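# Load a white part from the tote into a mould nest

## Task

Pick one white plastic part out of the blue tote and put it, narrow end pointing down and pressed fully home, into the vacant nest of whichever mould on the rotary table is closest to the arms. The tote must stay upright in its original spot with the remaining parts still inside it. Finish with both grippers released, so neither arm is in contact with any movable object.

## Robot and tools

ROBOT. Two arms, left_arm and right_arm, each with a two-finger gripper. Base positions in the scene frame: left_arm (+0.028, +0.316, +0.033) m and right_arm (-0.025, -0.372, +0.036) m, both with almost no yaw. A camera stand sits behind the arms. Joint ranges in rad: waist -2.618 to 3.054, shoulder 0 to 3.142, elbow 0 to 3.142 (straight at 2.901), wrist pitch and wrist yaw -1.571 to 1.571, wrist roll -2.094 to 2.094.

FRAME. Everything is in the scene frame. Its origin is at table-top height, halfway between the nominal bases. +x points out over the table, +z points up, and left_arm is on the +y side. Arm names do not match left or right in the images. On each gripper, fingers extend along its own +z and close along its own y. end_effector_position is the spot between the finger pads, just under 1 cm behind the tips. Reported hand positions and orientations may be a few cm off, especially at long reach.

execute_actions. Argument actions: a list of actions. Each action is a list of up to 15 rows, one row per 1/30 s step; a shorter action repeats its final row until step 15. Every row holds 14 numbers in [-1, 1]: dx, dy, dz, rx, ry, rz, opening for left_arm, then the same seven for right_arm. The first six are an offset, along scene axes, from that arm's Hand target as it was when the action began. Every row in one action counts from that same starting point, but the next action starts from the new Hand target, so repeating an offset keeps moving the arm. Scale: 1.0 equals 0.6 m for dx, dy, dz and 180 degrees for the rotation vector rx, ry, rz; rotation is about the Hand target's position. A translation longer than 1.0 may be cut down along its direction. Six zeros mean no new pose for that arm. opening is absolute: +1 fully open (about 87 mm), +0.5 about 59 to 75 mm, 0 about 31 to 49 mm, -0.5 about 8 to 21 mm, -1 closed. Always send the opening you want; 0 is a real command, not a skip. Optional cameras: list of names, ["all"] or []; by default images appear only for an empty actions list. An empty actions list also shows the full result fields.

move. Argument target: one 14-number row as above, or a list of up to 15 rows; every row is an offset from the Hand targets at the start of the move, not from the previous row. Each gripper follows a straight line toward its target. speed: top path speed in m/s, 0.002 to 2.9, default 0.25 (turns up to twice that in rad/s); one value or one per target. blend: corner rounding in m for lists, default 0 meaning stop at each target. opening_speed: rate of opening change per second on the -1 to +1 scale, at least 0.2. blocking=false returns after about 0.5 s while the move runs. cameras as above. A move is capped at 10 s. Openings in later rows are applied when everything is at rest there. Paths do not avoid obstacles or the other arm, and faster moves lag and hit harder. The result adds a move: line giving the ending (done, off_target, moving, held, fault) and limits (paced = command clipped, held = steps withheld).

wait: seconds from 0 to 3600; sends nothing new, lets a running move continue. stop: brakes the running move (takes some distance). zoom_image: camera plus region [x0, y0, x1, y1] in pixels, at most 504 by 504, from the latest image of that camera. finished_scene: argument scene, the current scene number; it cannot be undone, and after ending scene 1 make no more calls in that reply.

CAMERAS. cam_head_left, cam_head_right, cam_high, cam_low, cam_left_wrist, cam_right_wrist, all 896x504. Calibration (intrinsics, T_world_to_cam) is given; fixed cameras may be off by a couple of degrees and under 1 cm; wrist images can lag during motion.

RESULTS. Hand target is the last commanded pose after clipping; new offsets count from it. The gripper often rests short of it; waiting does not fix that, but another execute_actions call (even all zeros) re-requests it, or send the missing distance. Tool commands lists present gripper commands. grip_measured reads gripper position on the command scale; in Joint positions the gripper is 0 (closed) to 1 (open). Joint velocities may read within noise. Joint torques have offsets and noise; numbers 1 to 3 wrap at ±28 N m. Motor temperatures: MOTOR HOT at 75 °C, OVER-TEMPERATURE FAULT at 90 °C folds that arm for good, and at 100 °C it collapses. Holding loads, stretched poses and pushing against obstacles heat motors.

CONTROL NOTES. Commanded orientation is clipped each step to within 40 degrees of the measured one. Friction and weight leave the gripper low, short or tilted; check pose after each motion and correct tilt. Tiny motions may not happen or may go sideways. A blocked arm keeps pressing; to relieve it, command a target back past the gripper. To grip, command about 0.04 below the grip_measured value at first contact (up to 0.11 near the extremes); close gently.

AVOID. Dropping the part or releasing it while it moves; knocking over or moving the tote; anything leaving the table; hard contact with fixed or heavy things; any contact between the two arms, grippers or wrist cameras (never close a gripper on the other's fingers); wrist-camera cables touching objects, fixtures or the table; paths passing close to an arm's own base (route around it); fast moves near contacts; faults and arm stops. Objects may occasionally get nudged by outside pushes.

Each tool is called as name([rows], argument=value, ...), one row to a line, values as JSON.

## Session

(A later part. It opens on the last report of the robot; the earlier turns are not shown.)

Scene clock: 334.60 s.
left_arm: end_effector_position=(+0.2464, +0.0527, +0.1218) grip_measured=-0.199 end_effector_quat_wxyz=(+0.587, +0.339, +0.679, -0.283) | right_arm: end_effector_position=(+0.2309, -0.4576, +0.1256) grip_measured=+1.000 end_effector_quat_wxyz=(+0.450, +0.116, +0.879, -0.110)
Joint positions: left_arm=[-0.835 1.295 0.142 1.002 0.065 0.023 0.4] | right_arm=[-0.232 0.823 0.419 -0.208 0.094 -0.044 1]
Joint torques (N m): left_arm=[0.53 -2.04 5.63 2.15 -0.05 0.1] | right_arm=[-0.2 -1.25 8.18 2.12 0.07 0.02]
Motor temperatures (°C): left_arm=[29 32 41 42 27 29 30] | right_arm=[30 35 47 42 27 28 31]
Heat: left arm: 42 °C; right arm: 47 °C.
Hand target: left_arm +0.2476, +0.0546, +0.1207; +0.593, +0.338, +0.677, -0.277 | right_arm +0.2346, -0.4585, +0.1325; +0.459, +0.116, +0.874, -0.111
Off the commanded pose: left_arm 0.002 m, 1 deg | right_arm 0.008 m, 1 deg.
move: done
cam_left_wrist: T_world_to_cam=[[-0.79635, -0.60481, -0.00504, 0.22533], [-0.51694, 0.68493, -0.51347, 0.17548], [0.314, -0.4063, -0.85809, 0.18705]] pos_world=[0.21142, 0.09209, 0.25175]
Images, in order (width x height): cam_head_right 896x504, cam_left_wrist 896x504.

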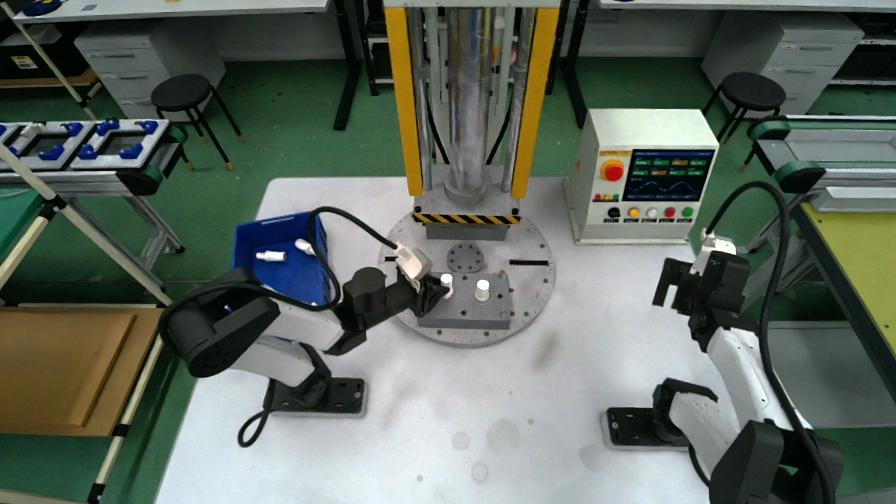

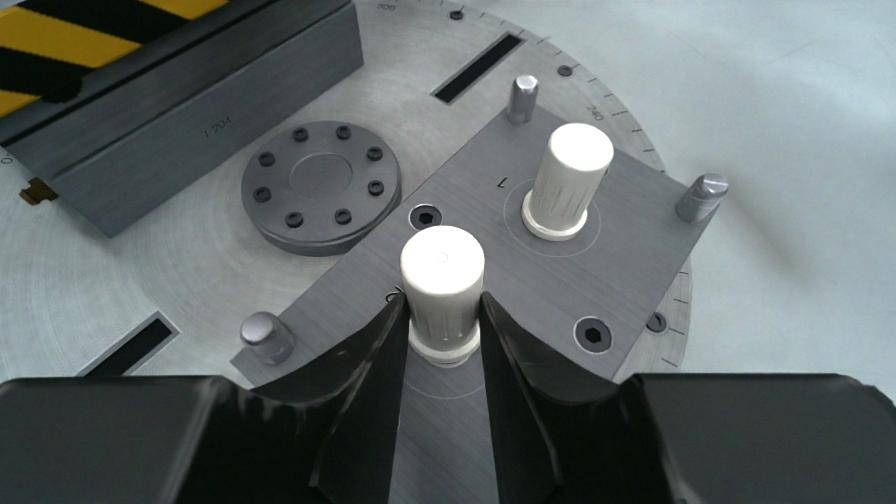

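move(target=[0,0,-0.018,0,0,0,-0.6,0,0,0,0,0,0,1], speed=0.05, cameras=["cam_left_wrist","cam_head_right"])

zoom_image(camera="cam_head_right", region=[390, 240, 500, 320])

Scene clock: 341.60 s.
left_arm: end_effector_position=(+0.2470, +0.0521, +0.1206) grip_measured=-0.199 end_effector_quat_wxyz=(+0.601, +0.334, +0.666, -0.289) | right_arm: end_effector_position=(+0.2309, -0.4576, +0.1256) grip_measured=+1.000 end_effector_quat_wxyz=(+0.450, +0.116, +0.879, -0.110)
Joint positions: left_arm=[-0.835 1.378 0.112 1.156 0.065 0.024 0.4] | right_arm=[-0.232 0.823 0.419 -0.208 0.094 -0.044 1]
Joint torques (N m): left_arm=[0.57 -1.25 5.61 1.81 -0.05 0.1] | right_arm=[-0.29 -1.37 8.18 2.13 0.1 -0.01]
Heat: left arm: 42 °C; right arm: 48 °C.
Hand target: left_arm +0.2476, +0.0546, +0.1099; +0.593, +0.338, +0.677, -0.277 | right_arm +0.2346, -0.4585, +0.1325; +0.459, +0.116, +0.874, -0.111
Off the commanded pose: left_arm 0.011 m, 2 deg | right_arm 0.008 m, 1 deg.
move: off_target (left_arm)
cam_left_wrist: T_world_to_cam=[[-0.79627, -0.60488, -0.00921, 0.22589], [-0.50197, 0.66914, -0.54797, 0.17701], [0.33762, -0.43171, -0.83644, 0.17853]] pos_world=[0.20844, 0.09526, 0.24841]
Images, in order (width x height): cam_head_right 896x504, cam_left_wrist 896x504.

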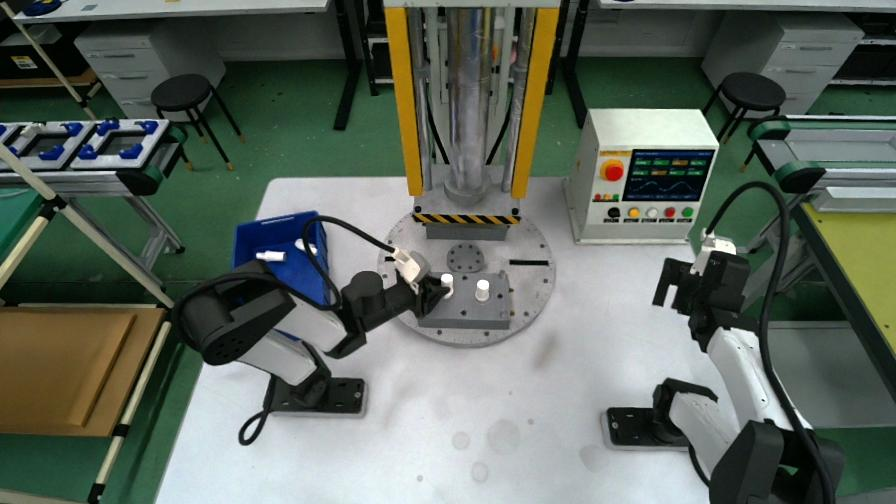

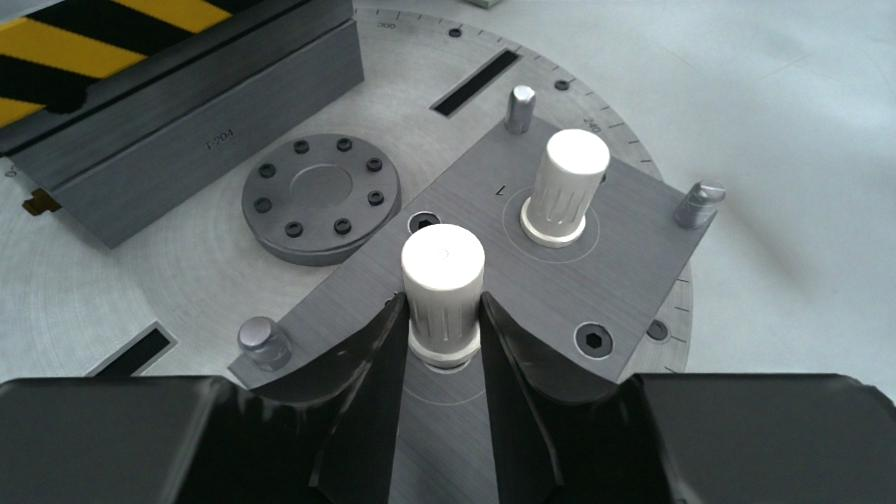

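Scaled by 4.582 from the camera's image (finer frame: 1280x720).

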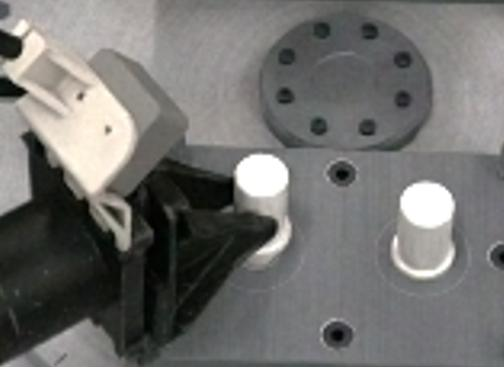

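move(target=[0,0,0.022,0,0,0,-0.6,0,0,0,0,0,0,1], speed=0.06, cameras=["cam_left_wrist","cam_head_right","cam_head_left"])

zoom_image(camera="cam_left_wrist", region=[400, 320, 490, 400])

zoom_image(camera="cam_head_right", region=[425, 255, 505, 315])

zoom_image(camera="cam_head_left", region=[425, 255, 505, 315])

Scene clock: 352.70 s.
left_arm: end_effector_position=(+0.2444, +0.0550, +0.1191) grip_measured=-0.199 end_effector_quat_wxyz=(+0.589, +0.338, +0.677, -0.284) | right_arm: end_effector_position=(+0.2309, -0.4576, +0.1256) grip_measured=+1.000 end_effector_quat_wxyz=(+0.450, +0.116, +0.879, -0.110)
Joint positions: left_arm=[-0.835 1.306 0.122 1.037 0.065 0.024 0.4] | right_arm=[-0.232 0.823 0.419 -0.208 0.094 -0.044 1]
Joint torques (N m): left_arm=[0.51 -3.95 7.64 1.65 -0.04 0.1] | right_arm=[-0.38 -1.18 8.1 2.14 0.08 0.01]
Heat: left arm: 41 °C; right arm: 48 °C.
Hand target: left_arm +0.2476, +0.0546, +0.1231; +0.593, +0.338, +0.677, -0.277 | right_arm +0.2346, -0.4585, +0.1325; +0.459, +0.116, +0.874, -0.111
Off the commanded pose: left_arm 0.005 m, 1 deg | right_arm 0.008 m, 1 deg.
move: done
cam_left_wrist: T_world_to_cam=[[-0.79648, -0.60462, -0.00654, 0.22535], [-0.51461, 0.6835, -0.51769, 0.17158], [0.31747, -0.40897, -0.85554, 0.18534]] pos_world=[0.20894, 0.09477, 0.24887]
Images, in order (width x height): cam_head_left 896x504, cam_head_right 896x504, cam_left_wrist 896x504.

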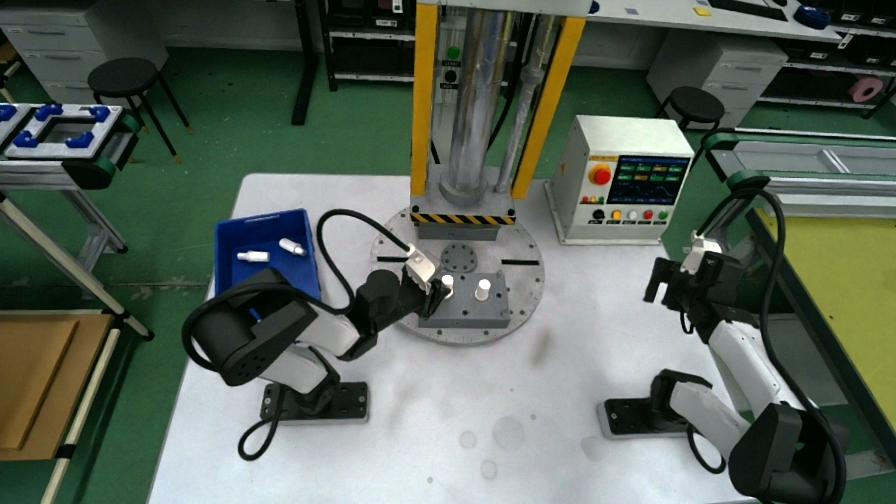

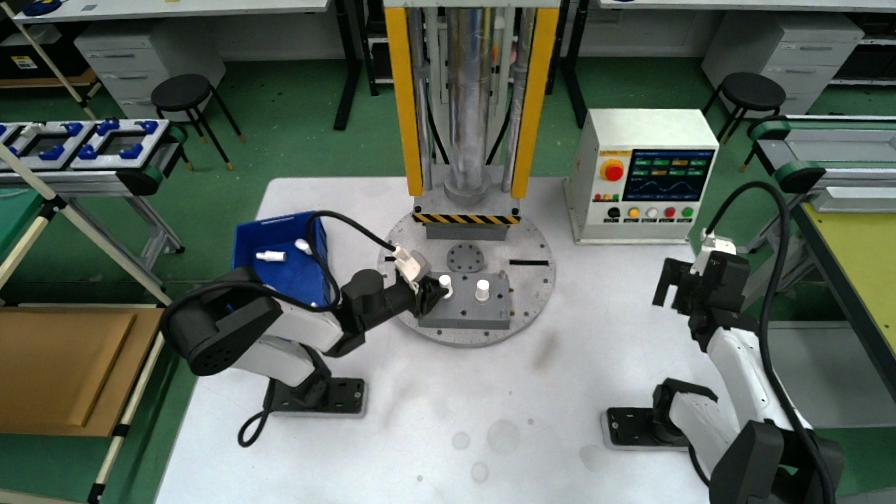

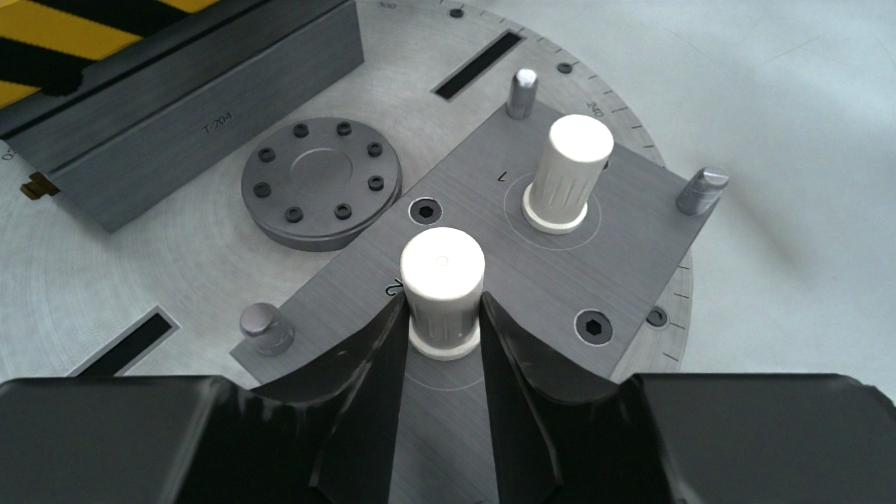

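Scaled by 5.600 from the camera's image (finer frame: 1280x720).

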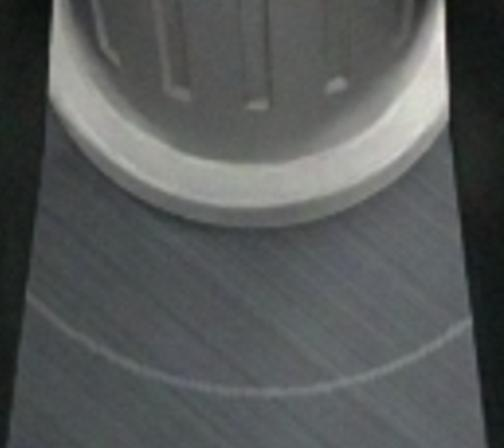

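Scaled by 6.300 from the camera's image (finer frame: 1280x720).

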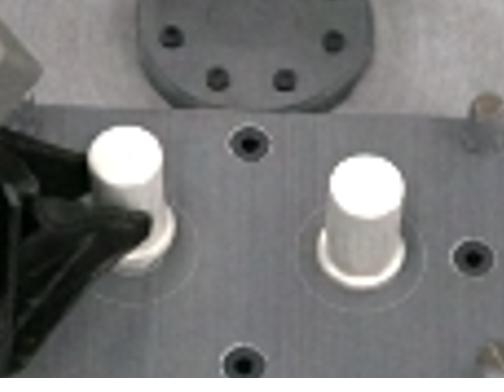

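Scaled by 6.300 from the camera's image (finer frame: 1280x720).

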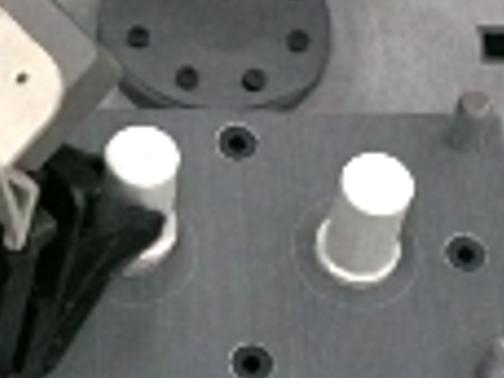

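move([
  [0.0012,-0.0035,0,0.0107,0.0086,0,-0.6,0,0,0,0,0,0,1],
  [0.0012,-0.0035,-0.015,0.0107,0.0086,0,-0.6,0,0,0,0,0,0,1],
], speed=0.04, cameras=["cam_left_wrist","cam_head_right","cam_head_left"])

zoom_image(camera="cam_head_right", region=[425, 255, 505, 315])

zoom_image(camera="cam_left_wrist", region=[400, 320, 490, 400])

Scene clock: 380.07 s.
left_arm: end_effector_position=(+0.2469, +0.0527, +0.1194) grip_measured=-0.199 end_effector_quat_wxyz=(+0.580, +0.343, +0.684, -0.278) | right_arm: end_effector_position=(+0.2309, -0.4576, +0.1256) grip_measured=+1.000 end_effector_quat_wxyz=(+0.450, +0.116, +0.879, -0.110)
Joint positions: left_arm=[-0.835 1.287 0.155 0.959 0.064 0.029 0.4] | right_arm=[-0.232 0.823 0.419 -0.208 0.094 -0.044 1]
Joint torques (N m): left_arm=[0.12 -1.17 6.97 1.93 -0.1 0.06] | right_arm=[-0.34 -1.17 8.21 2.17 0.11 0.03]
Heat: left arm: 41 °C; right arm: 48 °C.
Hand target: left_arm +0.2483, +0.0525, +0.1142; +0.578, +0.344, +0.689, -0.270 | right_arm +0.2346, -0.4585, +0.1325; +0.459, +0.116, +0.874, -0.111
Off the commanded pose: left_arm 0.005 m, 1 deg | right_arm 0.008 m, 1 deg.
move: done
cam_left_wrist: T_world_to_cam=[[-0.79692, -0.604, -0.01025, 0.22636], [-0.52078, 0.69553, -0.495, 0.17279], [0.30611, -0.38913, -0.86884, 0.18717]] pos_world=[0.21308, 0.08937, 0.25047]
Images, in order (width x height): cam_head_left 896x504, cam_head_right 896x504, cam_left_wrist 896x504.

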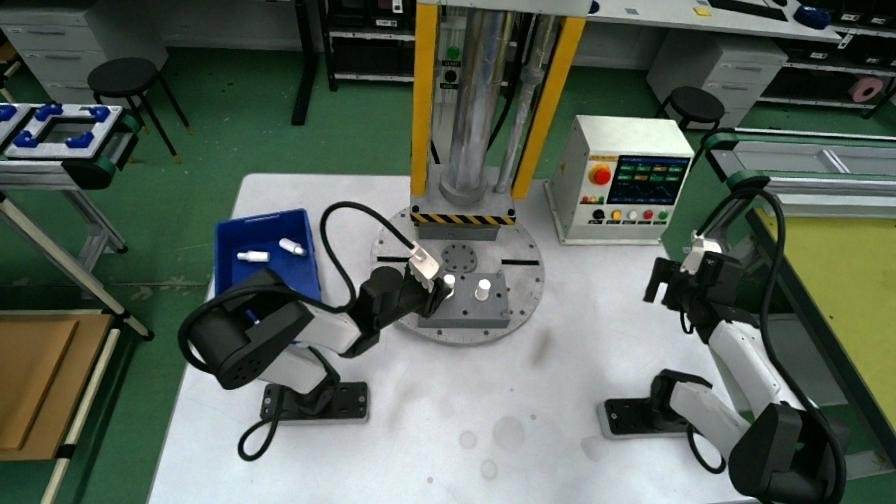

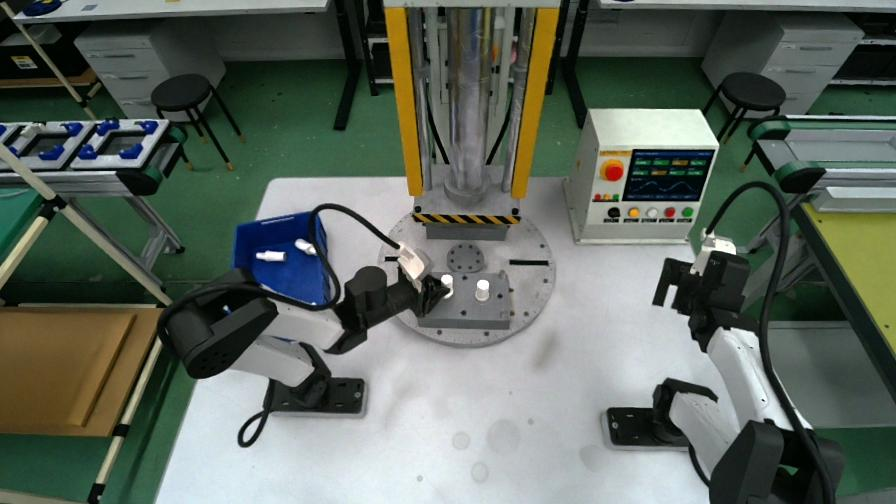

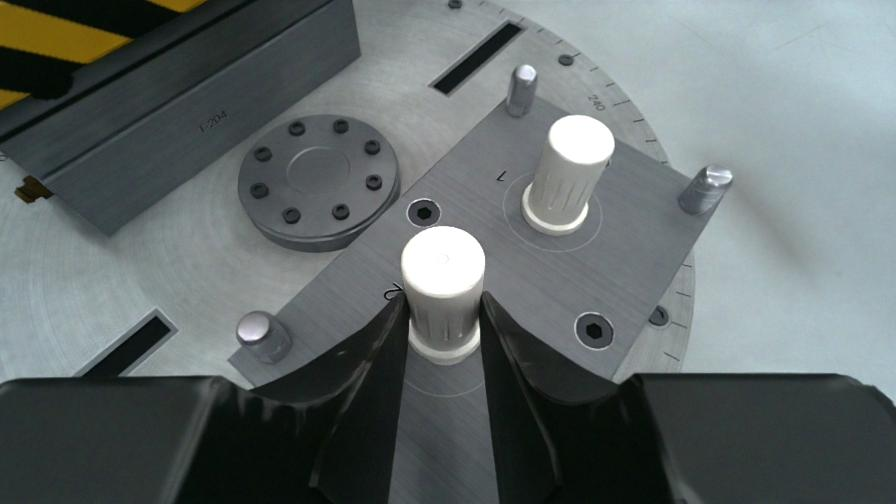

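Scaled by 6.300 from the camera's image (finer frame: 1280x720).

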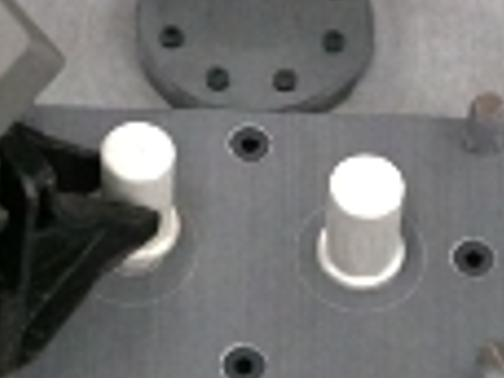

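Scaled by 5.600 from the camera's image (finer frame: 1280x720).

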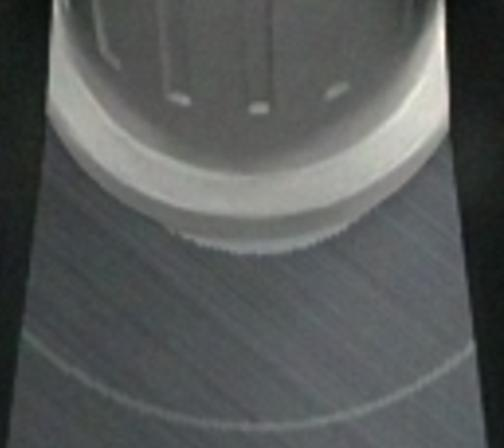

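move([
  [0.001,0,0.1,0,0,0,-0.6,0,0,0,0,0,0,1],
  [-0.006,-0.0105,0.1,0,0,0.233,-0.6,0,0,0,0,0,0,1],
], speed=[0.08,0.2], cameras=["cam_left_wrist","cam_head_right","cam_head_left"])

zoom_image(camera="cam_head_right", region=[420, 240, 500, 320])

zoom_image(camera="cam_head_left", region=[420, 240, 500, 320])

zoom_image(camera="cam_left_wrist", region=[360, 190, 620, 450])

Scene clock: 419.23 s.
left_arm: end_effector_position=(+0.2438, +0.0515, +0.1672) grip_measured=-0.199 end_effector_quat_wxyz=(+0.632, +0.088, +0.769, -0.042) | right_arm: end_effector_position=(+0.2309, -0.4576, +0.1256) grip_measured=+1.000 end_effector_quat_wxyz=(+0.450, +0.116, +0.879, -0.110)
Joint positions: left_arm=[-1.332 1.34 0.573 0.296 -1.121 -0.383 0.4] | right_arm=[-0.232 0.823 0.419 -0.208 0.094 -0.044 1]
Joint torques (N m): left_arm=[0.17 -3.17 10.39 1.44 -0.37 -0.11] | right_arm=[-0.38 -1.28 8.2 2.16 0.08 0.03]
Heat: left arm: 42 °C; right arm: 49 °C.
Hand target: left_arm +0.2446, +0.0462, +0.1741; +0.636, +0.075, +0.767, -0.046 | right_arm +0.2346, -0.4585, +0.1325; +0.459, +0.116, +0.874, -0.111
Off the commanded pose: left_arm 0.009 m, 2 deg | right_arm 0.008 m, 1 deg.
move: done
cam_left_wrist: T_world_to_cam=[[-0.19405, -0.98023, -0.03857, 0.10089], [-0.8616, 0.1891, -0.47105, 0.30081], [0.46904, -0.05818, -0.88126, 0.17449]] pos_world=[0.19691, 0.05217, 0.29936]
Images, in order (width x height): cam_head_left 896x504, cam_head_right 896x504, cam_left_wrist 896x504.

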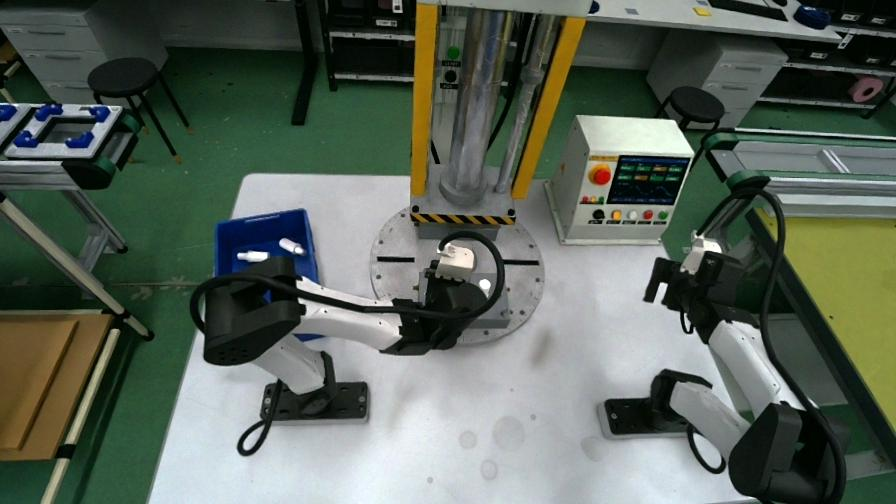

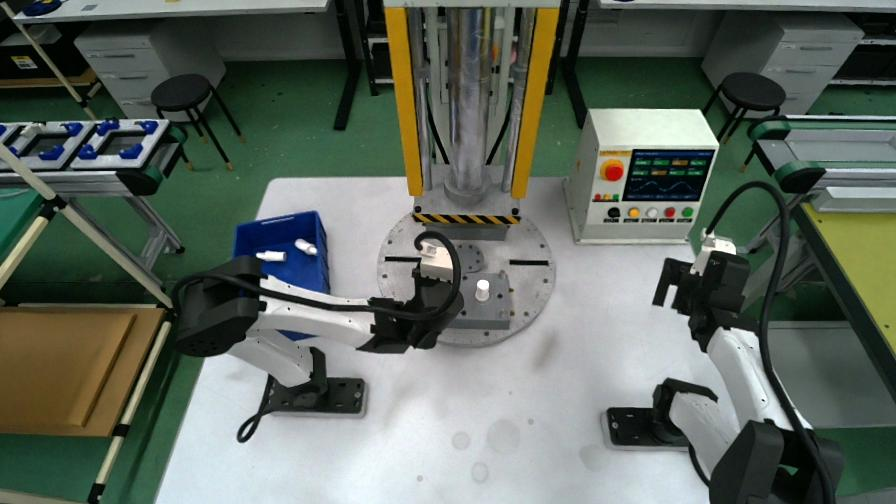

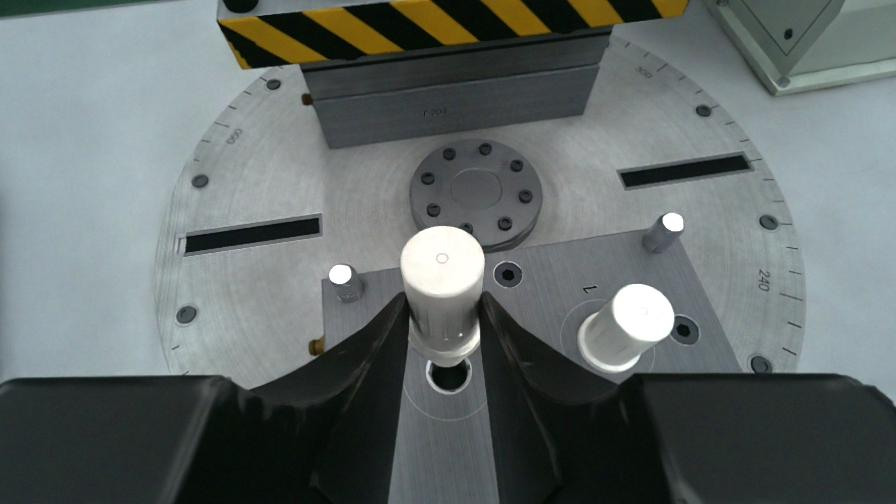

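Scaled by 6.300 from the camera's image (finer frame: 1280x720).

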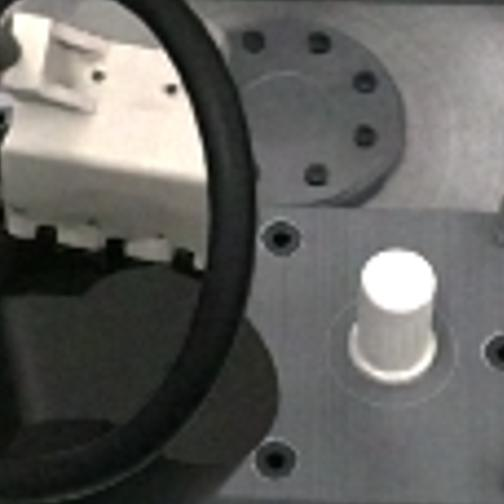

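Scaled by 6.300 from the camera's image (finer frame: 1280x720).

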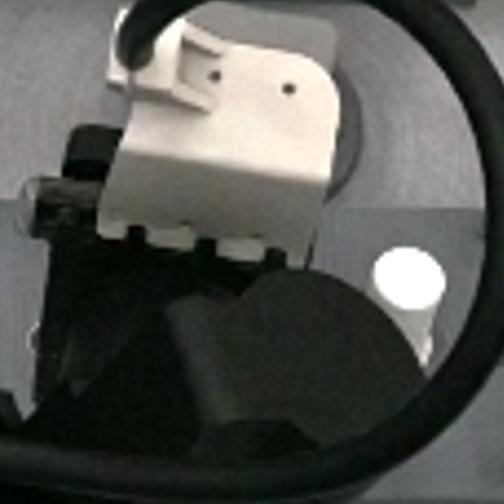

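Scaled by 1.938 from the camera's image (finer frame: 1280x720).

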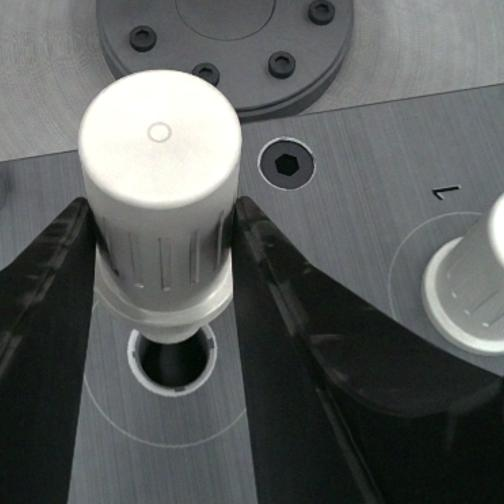

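move(target=[-0.0013,-0.0083,-0.052,-0.0107,-0.0065,0,-0.6,0,0,0,0,0,0,1], speed=0.1, cameras=["cam_left_wrist","cam_high"])

zoom_image(camera="cam_left_wrist", region=[400, 320, 490, 400])

zoom_image(camera="cam_high", region=[350, 210, 500, 320])

Scene clock: 452.80 s.
left_arm: end_effector_position=(+0.2453, +0.0395, +0.1463) grip_measured=-0.199 end_effector_quat_wxyz=(+0.642, +0.064, +0.762, -0.063) | right_arm: end_effector_position=(+0.2309, -0.4576, +0.1256) grip_measured=+1.000 end_effector_quat_wxyz=(+0.450, +0.116, +0.879, -0.110)
Joint positions: left_arm=[-1.34 1.46 0.522 0.525 -1.137 -0.392 0.4] | right_arm=[-0.232 0.823 0.419 -0.208 0.094 -0.044 1]
Joint torques (N m): left_arm=[0.05 -3.55 6.08 1.7 -0.33 0.05] | right_arm=[-0.42 -1.21 8.18 2.12 0.11 0.03]
Motor temperatures (°C): left_arm=[29 32 47 39 28 29 30] | right_arm=[30 34 49 43 27 28 31]
Heat: left arm: 47 °C; right arm: 49 °C.
Hand target: left_arm +0.2439, +0.0412, +0.1430; +0.645, +0.064, +0.759, -0.058 | right_arm +0.2346, -0.4585, +0.1325; +0.459, +0.116, +0.874, -0.111
Off the commanded pose: left_arm 0.004 m, 1 deg | right_arm 0.008 m, 1 deg.
move: done
cam_left_wrist: T_world_to_cam=[[-0.18569, -0.98237, 0.02165, 0.07783], [-0.854, 0.15045, -0.49805, 0.29819], [0.48601, -0.11097, -0.86688, 0.15061]] pos_world=[0.1959, 0.04831, 0.27739]
Images, in order (width x height): cam_high 896x504, cam_left_wrist 896x504.

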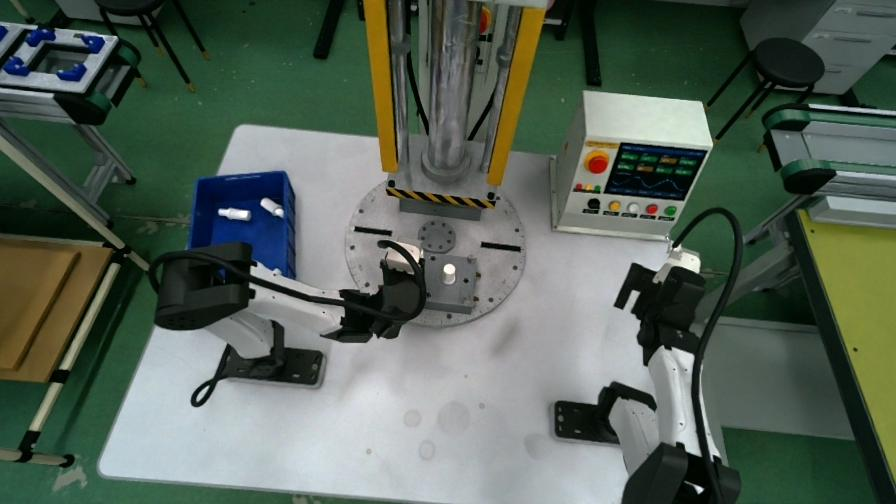

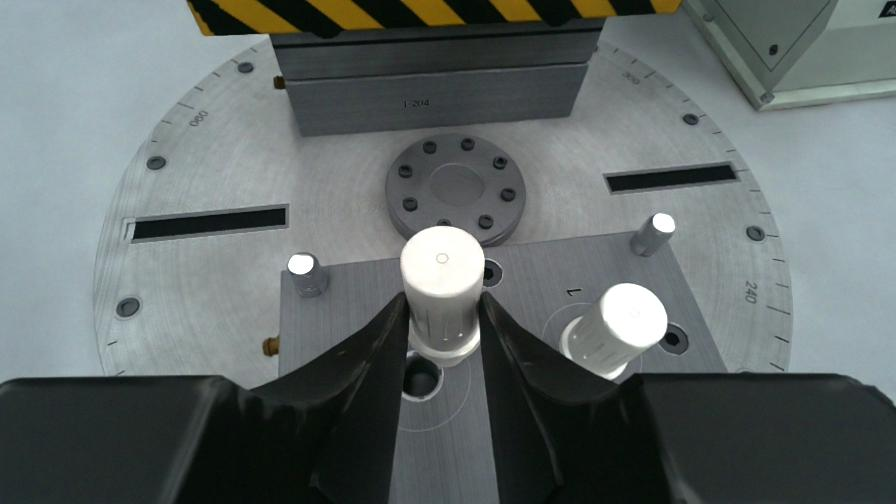

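Scaled by 5.600 from the camera's image (finer frame: 1280x720).

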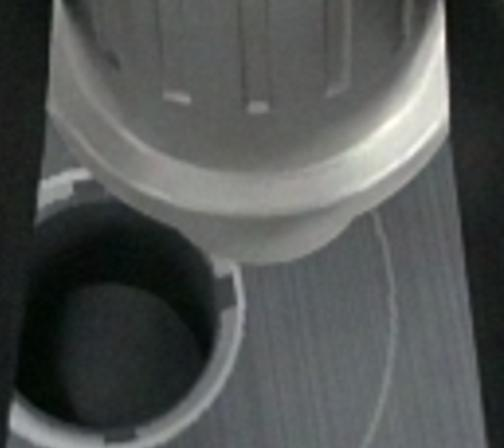

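Scaled by 3.360 from the camera's image (finer frame: 1280x720).

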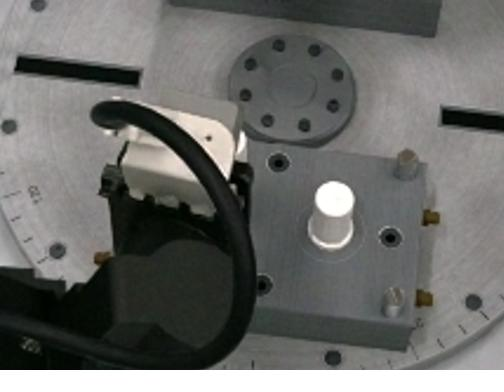

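move(target=[-0.0125,0.0185,0,0,0,0,-0.6,0,0,0,0,0,0,1], speed=0.1, cameras=["cam_left_wrist"])

zoom_image(camera="cam_left_wrist", region=[400, 320, 490, 400])

Scene clock: 474.00 s.
left_arm: end_effector_position=(+0.2384, +0.0488, +0.1383) grip_measured=-0.199 end_effector_quat_wxyz=(+0.641, +0.075, +0.762, -0.053) | right_arm: end_effector_position=(+0.2309, -0.4576, +0.1256) grip_measured=+1.000 end_effector_quat_wxyz=(+0.450, +0.116, +0.879, -0.110)
Joint positions: left_arm=[-1.361 1.445 0.481 0.524 -1.156 -0.391 0.4] | right_arm=[-0.232 0.823 0.419 -0.208 0.094 -0.044 1]
Joint torques (N m): left_arm=[0.02 -6.23 5.97 1.45 -0.36 -0.11] | right_arm=[-0.34 -1.33 8.16 2.13 0.07 0.03]
Heat: left arm: 44 °C; right arm: 49 °C.
Hand target: left_arm +0.2364, +0.0524, +0.1429; +0.645, +0.064, +0.759, -0.058 | right_arm +0.2346, -0.4585, +0.1325; +0.459, +0.116, +0.874, -0.111
Off the commanded pose: left_arm 0.006 m, 1 deg | right_arm 0.008 m, 1 deg.
move: done
cam_left_wrist: T_world_to_cam=[[-0.18961, -0.98183, -0.00767, 0.09081], [-0.85255, 0.16851, -0.49473, 0.28514], [0.48703, -0.08727, -0.86901, 0.14683]] pos_world=[0.18881, 0.05392, 0.26937]

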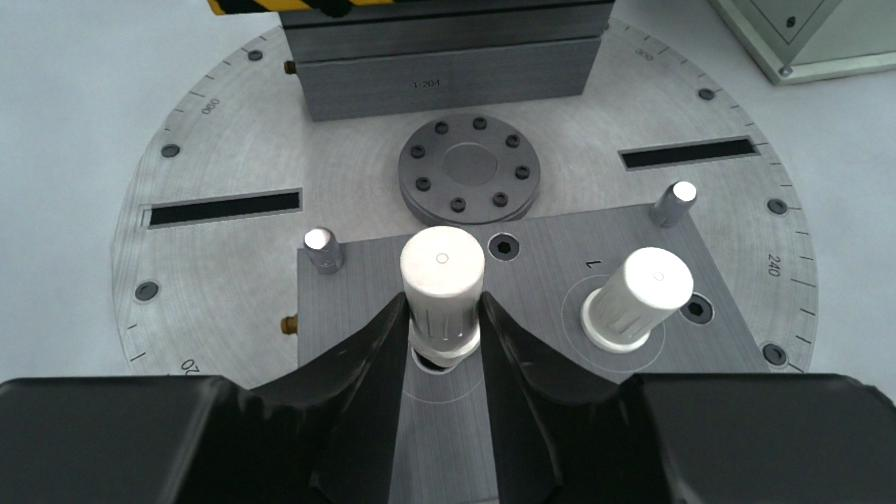

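Scaled by 5.600 from the camera's image (finer frame: 1280x720).

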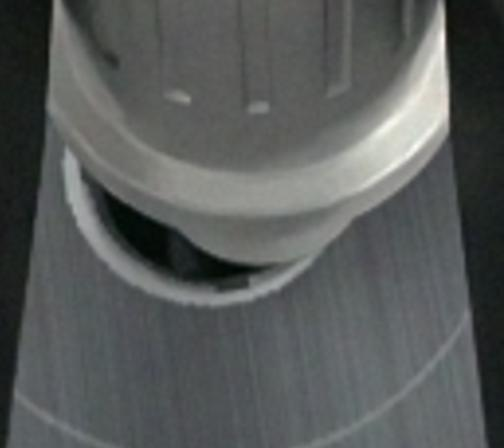

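move(target=[0.0018,0.0068,0,0,0,0,-0.6,0,0,0,0,0,0,1], speed=0.05, cameras=["cam_left_wrist"])

zoom_image(camera="cam_left_wrist", region=[400, 320, 490, 400])

Scene clock: 482.43 s.
left_arm: end_effector_position=(+0.2376, +0.0525, +0.1383) grip_measured=-0.199 end_effector_quat_wxyz=(+0.642, +0.075, +0.761, -0.054) | right_arm: end_effector_position=(+0.2309, -0.4576, +0.1256) grip_measured=+1.000 end_effector_quat_wxyz=(+0.450, +0.116, +0.879, -0.110)
Joint positions: left_arm=[-1.361 1.429 0.467 0.524 -1.156 -0.391 0.4] | right_arm=[-0.232 0.823 0.419 -0.208 0.094 -0.044 1]
Joint torques (N m): left_arm=[0.65 -6.06 6 1.5 -0.27 -0.05] | right_arm=[-0.43 -1.28 8.25 2.13 0.06 0]
Heat: left arm: 43 °C; right arm: 49 °C.
Hand target: left_arm +0.2374, +0.0564, +0.1429; +0.645, +0.065, +0.759, -0.058 | right_arm +0.2346, -0.4585, +0.1325; +0.459, +0.116, +0.874, -0.111
Off the commanded pose: left_arm 0.006 m, 1 deg | right_arm 0.008 m, 1 deg.
move: done
cam_left_wrist: T_world_to_cam=[[-0.18925, -0.98191, -0.00602, 0.09405], [-0.85228, 0.16731, -0.49561, 0.28402], [0.48765, -0.08867, -0.86852, 0.14754]] pos_world=[0.18791, 0.05791, 0.26947]

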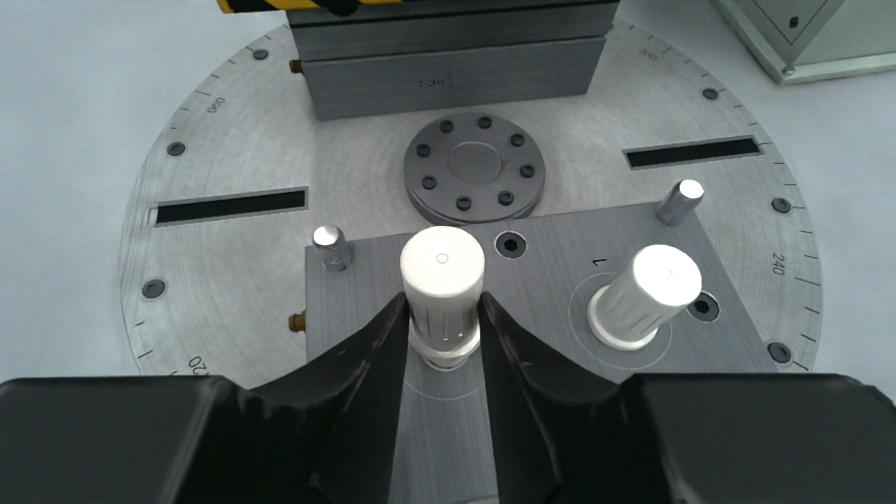

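Scaled by 5.600 from the camera's image (finer frame: 1280x720).

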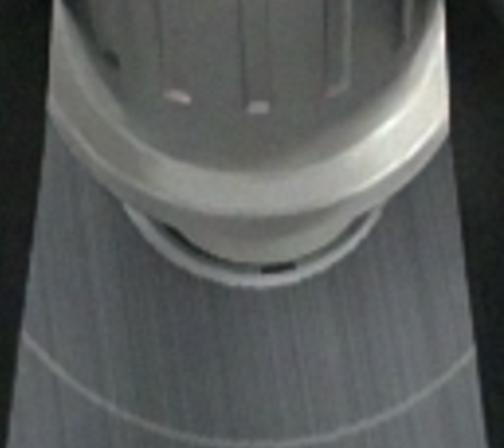

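move([
  [0.003,0.0005,0,0,0,0,-0.6,0,0,0,0,0,0,1],
  [0.003,0.0005,-0.014,0,0,0,-0.6,0,0,0,0,0,0,1],
], speed=0.05, cameras=["cam_left_wrist"])

zoom_image(camera="cam_left_wrist", region=[400, 320, 490, 400])

Scene clock: 494.83 s.
left_arm: end_effector_position=(+0.2373, +0.0539, +0.1370) grip_measured=-0.199 end_effector_quat_wxyz=(+0.643, +0.069, +0.760, -0.060) | right_arm: end_effector_position=(+0.2309, -0.4576, +0.1256) grip_measured=+1.000 end_effector_quat_wxyz=(+0.450, +0.116, +0.879, -0.110)
Joint positions: left_arm=[-1.361 1.429 0.448 0.56 -1.156 -0.391 0.4] | right_arm=[-0.232 0.823 0.419 -0.208 0.094 -0.044 1]
Joint torques (N m): left_arm=[1.25 -3.54 5.89 1.71 -0.19 0] | right_arm=[-0.36 -1.31 8.18 2.11 0.08 0.03]
Heat: left arm: 43 °C; right arm: 49 °C.
Hand target: left_arm +0.2393, +0.0566, +0.1345; +0.645, +0.065, +0.759, -0.058 | right_arm +0.2346, -0.4585, +0.1325; +0.459, +0.116, +0.874, -0.111
Off the commanded pose: left_arm 0.004 m, 1 deg | right_arm 0.008 m, 1 deg.
move: done
cam_left_wrist: T_world_to_cam=[[-0.18927, -0.98188, 0.00992, 0.09311], [-0.85057, 0.1589, -0.50127, 0.28378], [0.49061, -0.10331, -0.86523, 0.14629]] pos_world=[0.18723, 0.06144, 0.2679]

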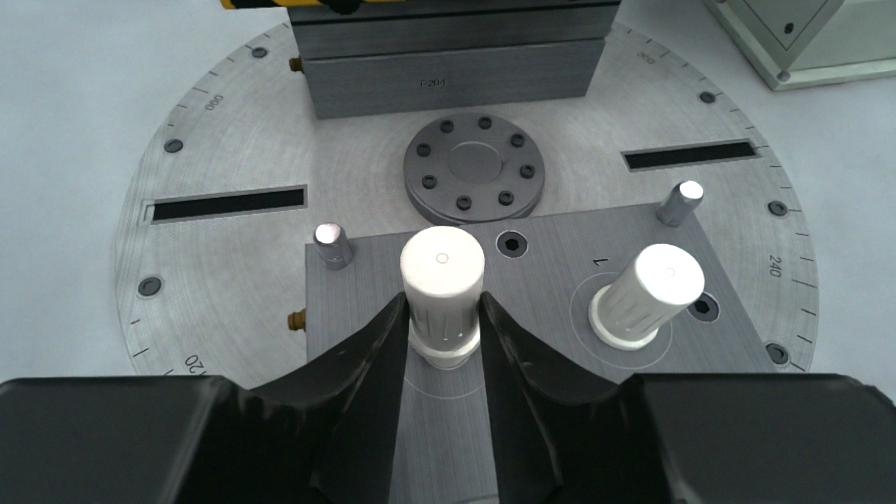

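Scaled by 5.600 from the camera's image (finer frame: 1280x720).

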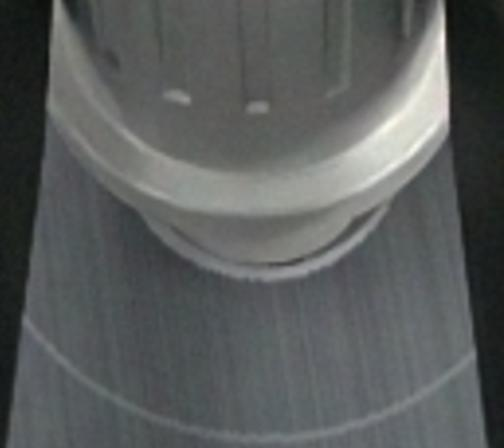

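move([
  [0.004,-0.0025,0.012,0,0,0,-0.6,0,0,0,0,0,0,1],
  [0.004,-0.0025,-0.008,0,0,0,-0.6,0,0,0,0,0,0,1],
], speed=0.05, cameras=["cam_left_wrist"])

zoom_image(camera="cam_left_wrist", region=[400, 320, 490, 400])

Scene clock: 504.43 s.
left_arm: end_effector_position=(+0.2400, +0.0520, +0.1354) grip_measured=-0.199 end_effector_quat_wxyz=(+0.646, +0.064, +0.758, -0.062) | right_arm: end_effector_position=(+0.2309, -0.4576, +0.1256) grip_measured=+1.000 end_effector_quat_wxyz=(+0.450, +0.116, +0.879, -0.110)
Joint positions: left_arm=[-1.354 1.454 0.448 0.601 -1.156 -0.385 0.4] | right_arm=[-0.232 0.823 0.419 -0.208 0.094 -0.044 1]
Joint torques (N m): left_arm=[1.33 -3.3 5.33 1.72 -0.1 0.02] | right_arm=[-0.29 -1.22 8.23 2.15 0.07 0]
Motor temperatures (°C): left_arm=[29 33 42 39 28 29 30] | right_arm=[30 34 49 43 27 28 31]
Heat: left arm: 42 °C; right arm: 49 °C.
Hand target: left_arm +0.2417, +0.0552, +0.1297; +0.645, +0.064, +0.759, -0.058 | right_arm +0.2346, -0.4585, +0.1325; +0.459, +0.116, +0.874, -0.111
Off the commanded pose: left_arm 0.007 m, 1 deg | right_arm 0.008 m, 1 deg.
move: done
cam_left_wrist: T_world_to_cam=[[-0.18326, -0.98288, 0.01901, 0.08911], [-0.84935, 0.14856, -0.5065, 0.28644], [0.495, -0.10897, -0.86203, 0.14215]] pos_world=[0.18925, 0.06052, 0.26592]

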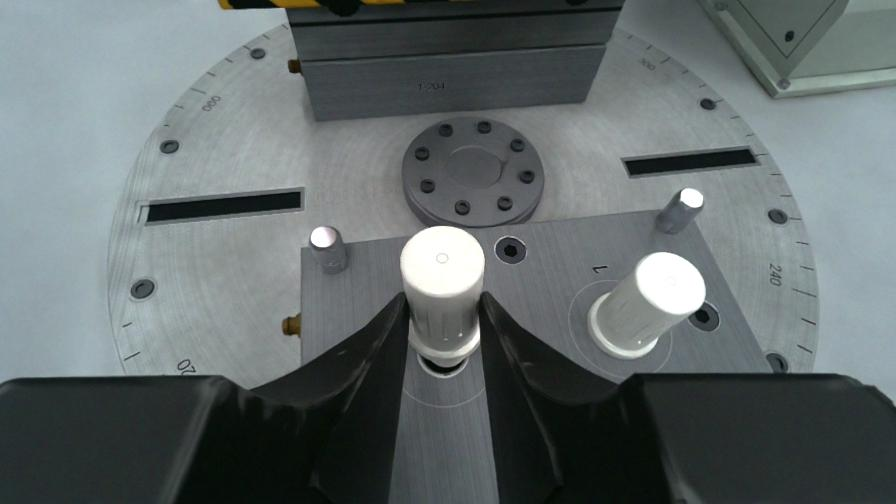

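Scaled by 5.600 from the camera's image (finer frame: 1280x720).

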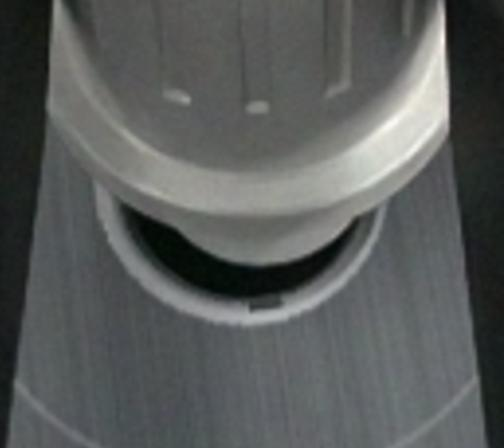

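move([
  [-0.0022,0.0003,0.012,0.008,-0.0014,0,-0.6,0,0,0,0,0,0,1],
  [-0.0022,0.0003,0.002,0.008,-0.0014,0,-0.6,0,0,0,0,0,0,1],
], speed=0.05, cameras=["cam_left_wrist"])

zoom_image(camera="cam_left_wrist", region=[400, 320, 490, 400])

Scene clock: 514.80 s.
left_arm: end_effector_position=(+0.2398, +0.0539, +0.1335) grip_measured=-0.199 end_effector_quat_wxyz=(+0.644, +0.073, +0.759, -0.053) | right_arm: end_effector_position=(+0.2309, -0.4576, +0.1256) grip_measured=+1.000 end_effector_quat_wxyz=(+0.450, +0.116, +0.879, -0.110)
Joint positions: left_arm=[-1.354 1.454 0.448 0.587 -1.156 -0.373 0.4] | right_arm=[-0.232 0.823 0.419 -0.208 0.094 -0.044 1]
Joint torques (N m): left_arm=[0.7 -3.43 6.22 1.65 -0.24 0.05] | right_arm=[-0.32 -1.32 8.23 2.15 0.08 0]
Heat: left arm: 42 °C; right arm: 50 °C.
Hand target: left_arm +0.2404, +0.0554, +0.1309; +0.646, +0.073, +0.758, -0.048 | right_arm +0.2346, -0.4585, +0.1325; +0.459, +0.116, +0.874, -0.111
Off the commanded pose: left_arm 0.003 m, 1 deg | right_arm 0.008 m, 1 deg.
move: done
cam_left_wrist: T_world_to_cam=[[-0.18512, -0.98269, -0.00641, 0.09483], [-0.84943, 0.16329, -0.5018, 0.28367], [0.49417, -0.08745, -0.86496, 0.14017]] pos_world=[0.18925, 0.05913, 0.2642]

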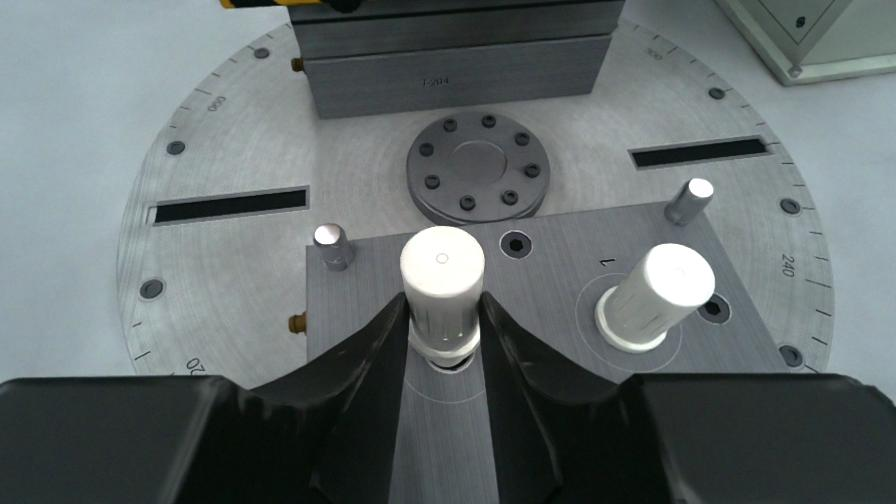

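Scaled by 5.600 from the camera's image (finer frame: 1280x720).

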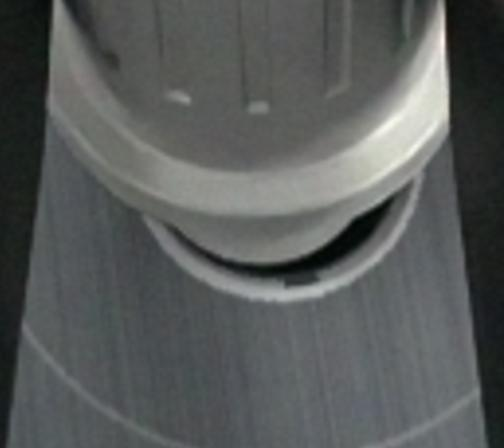

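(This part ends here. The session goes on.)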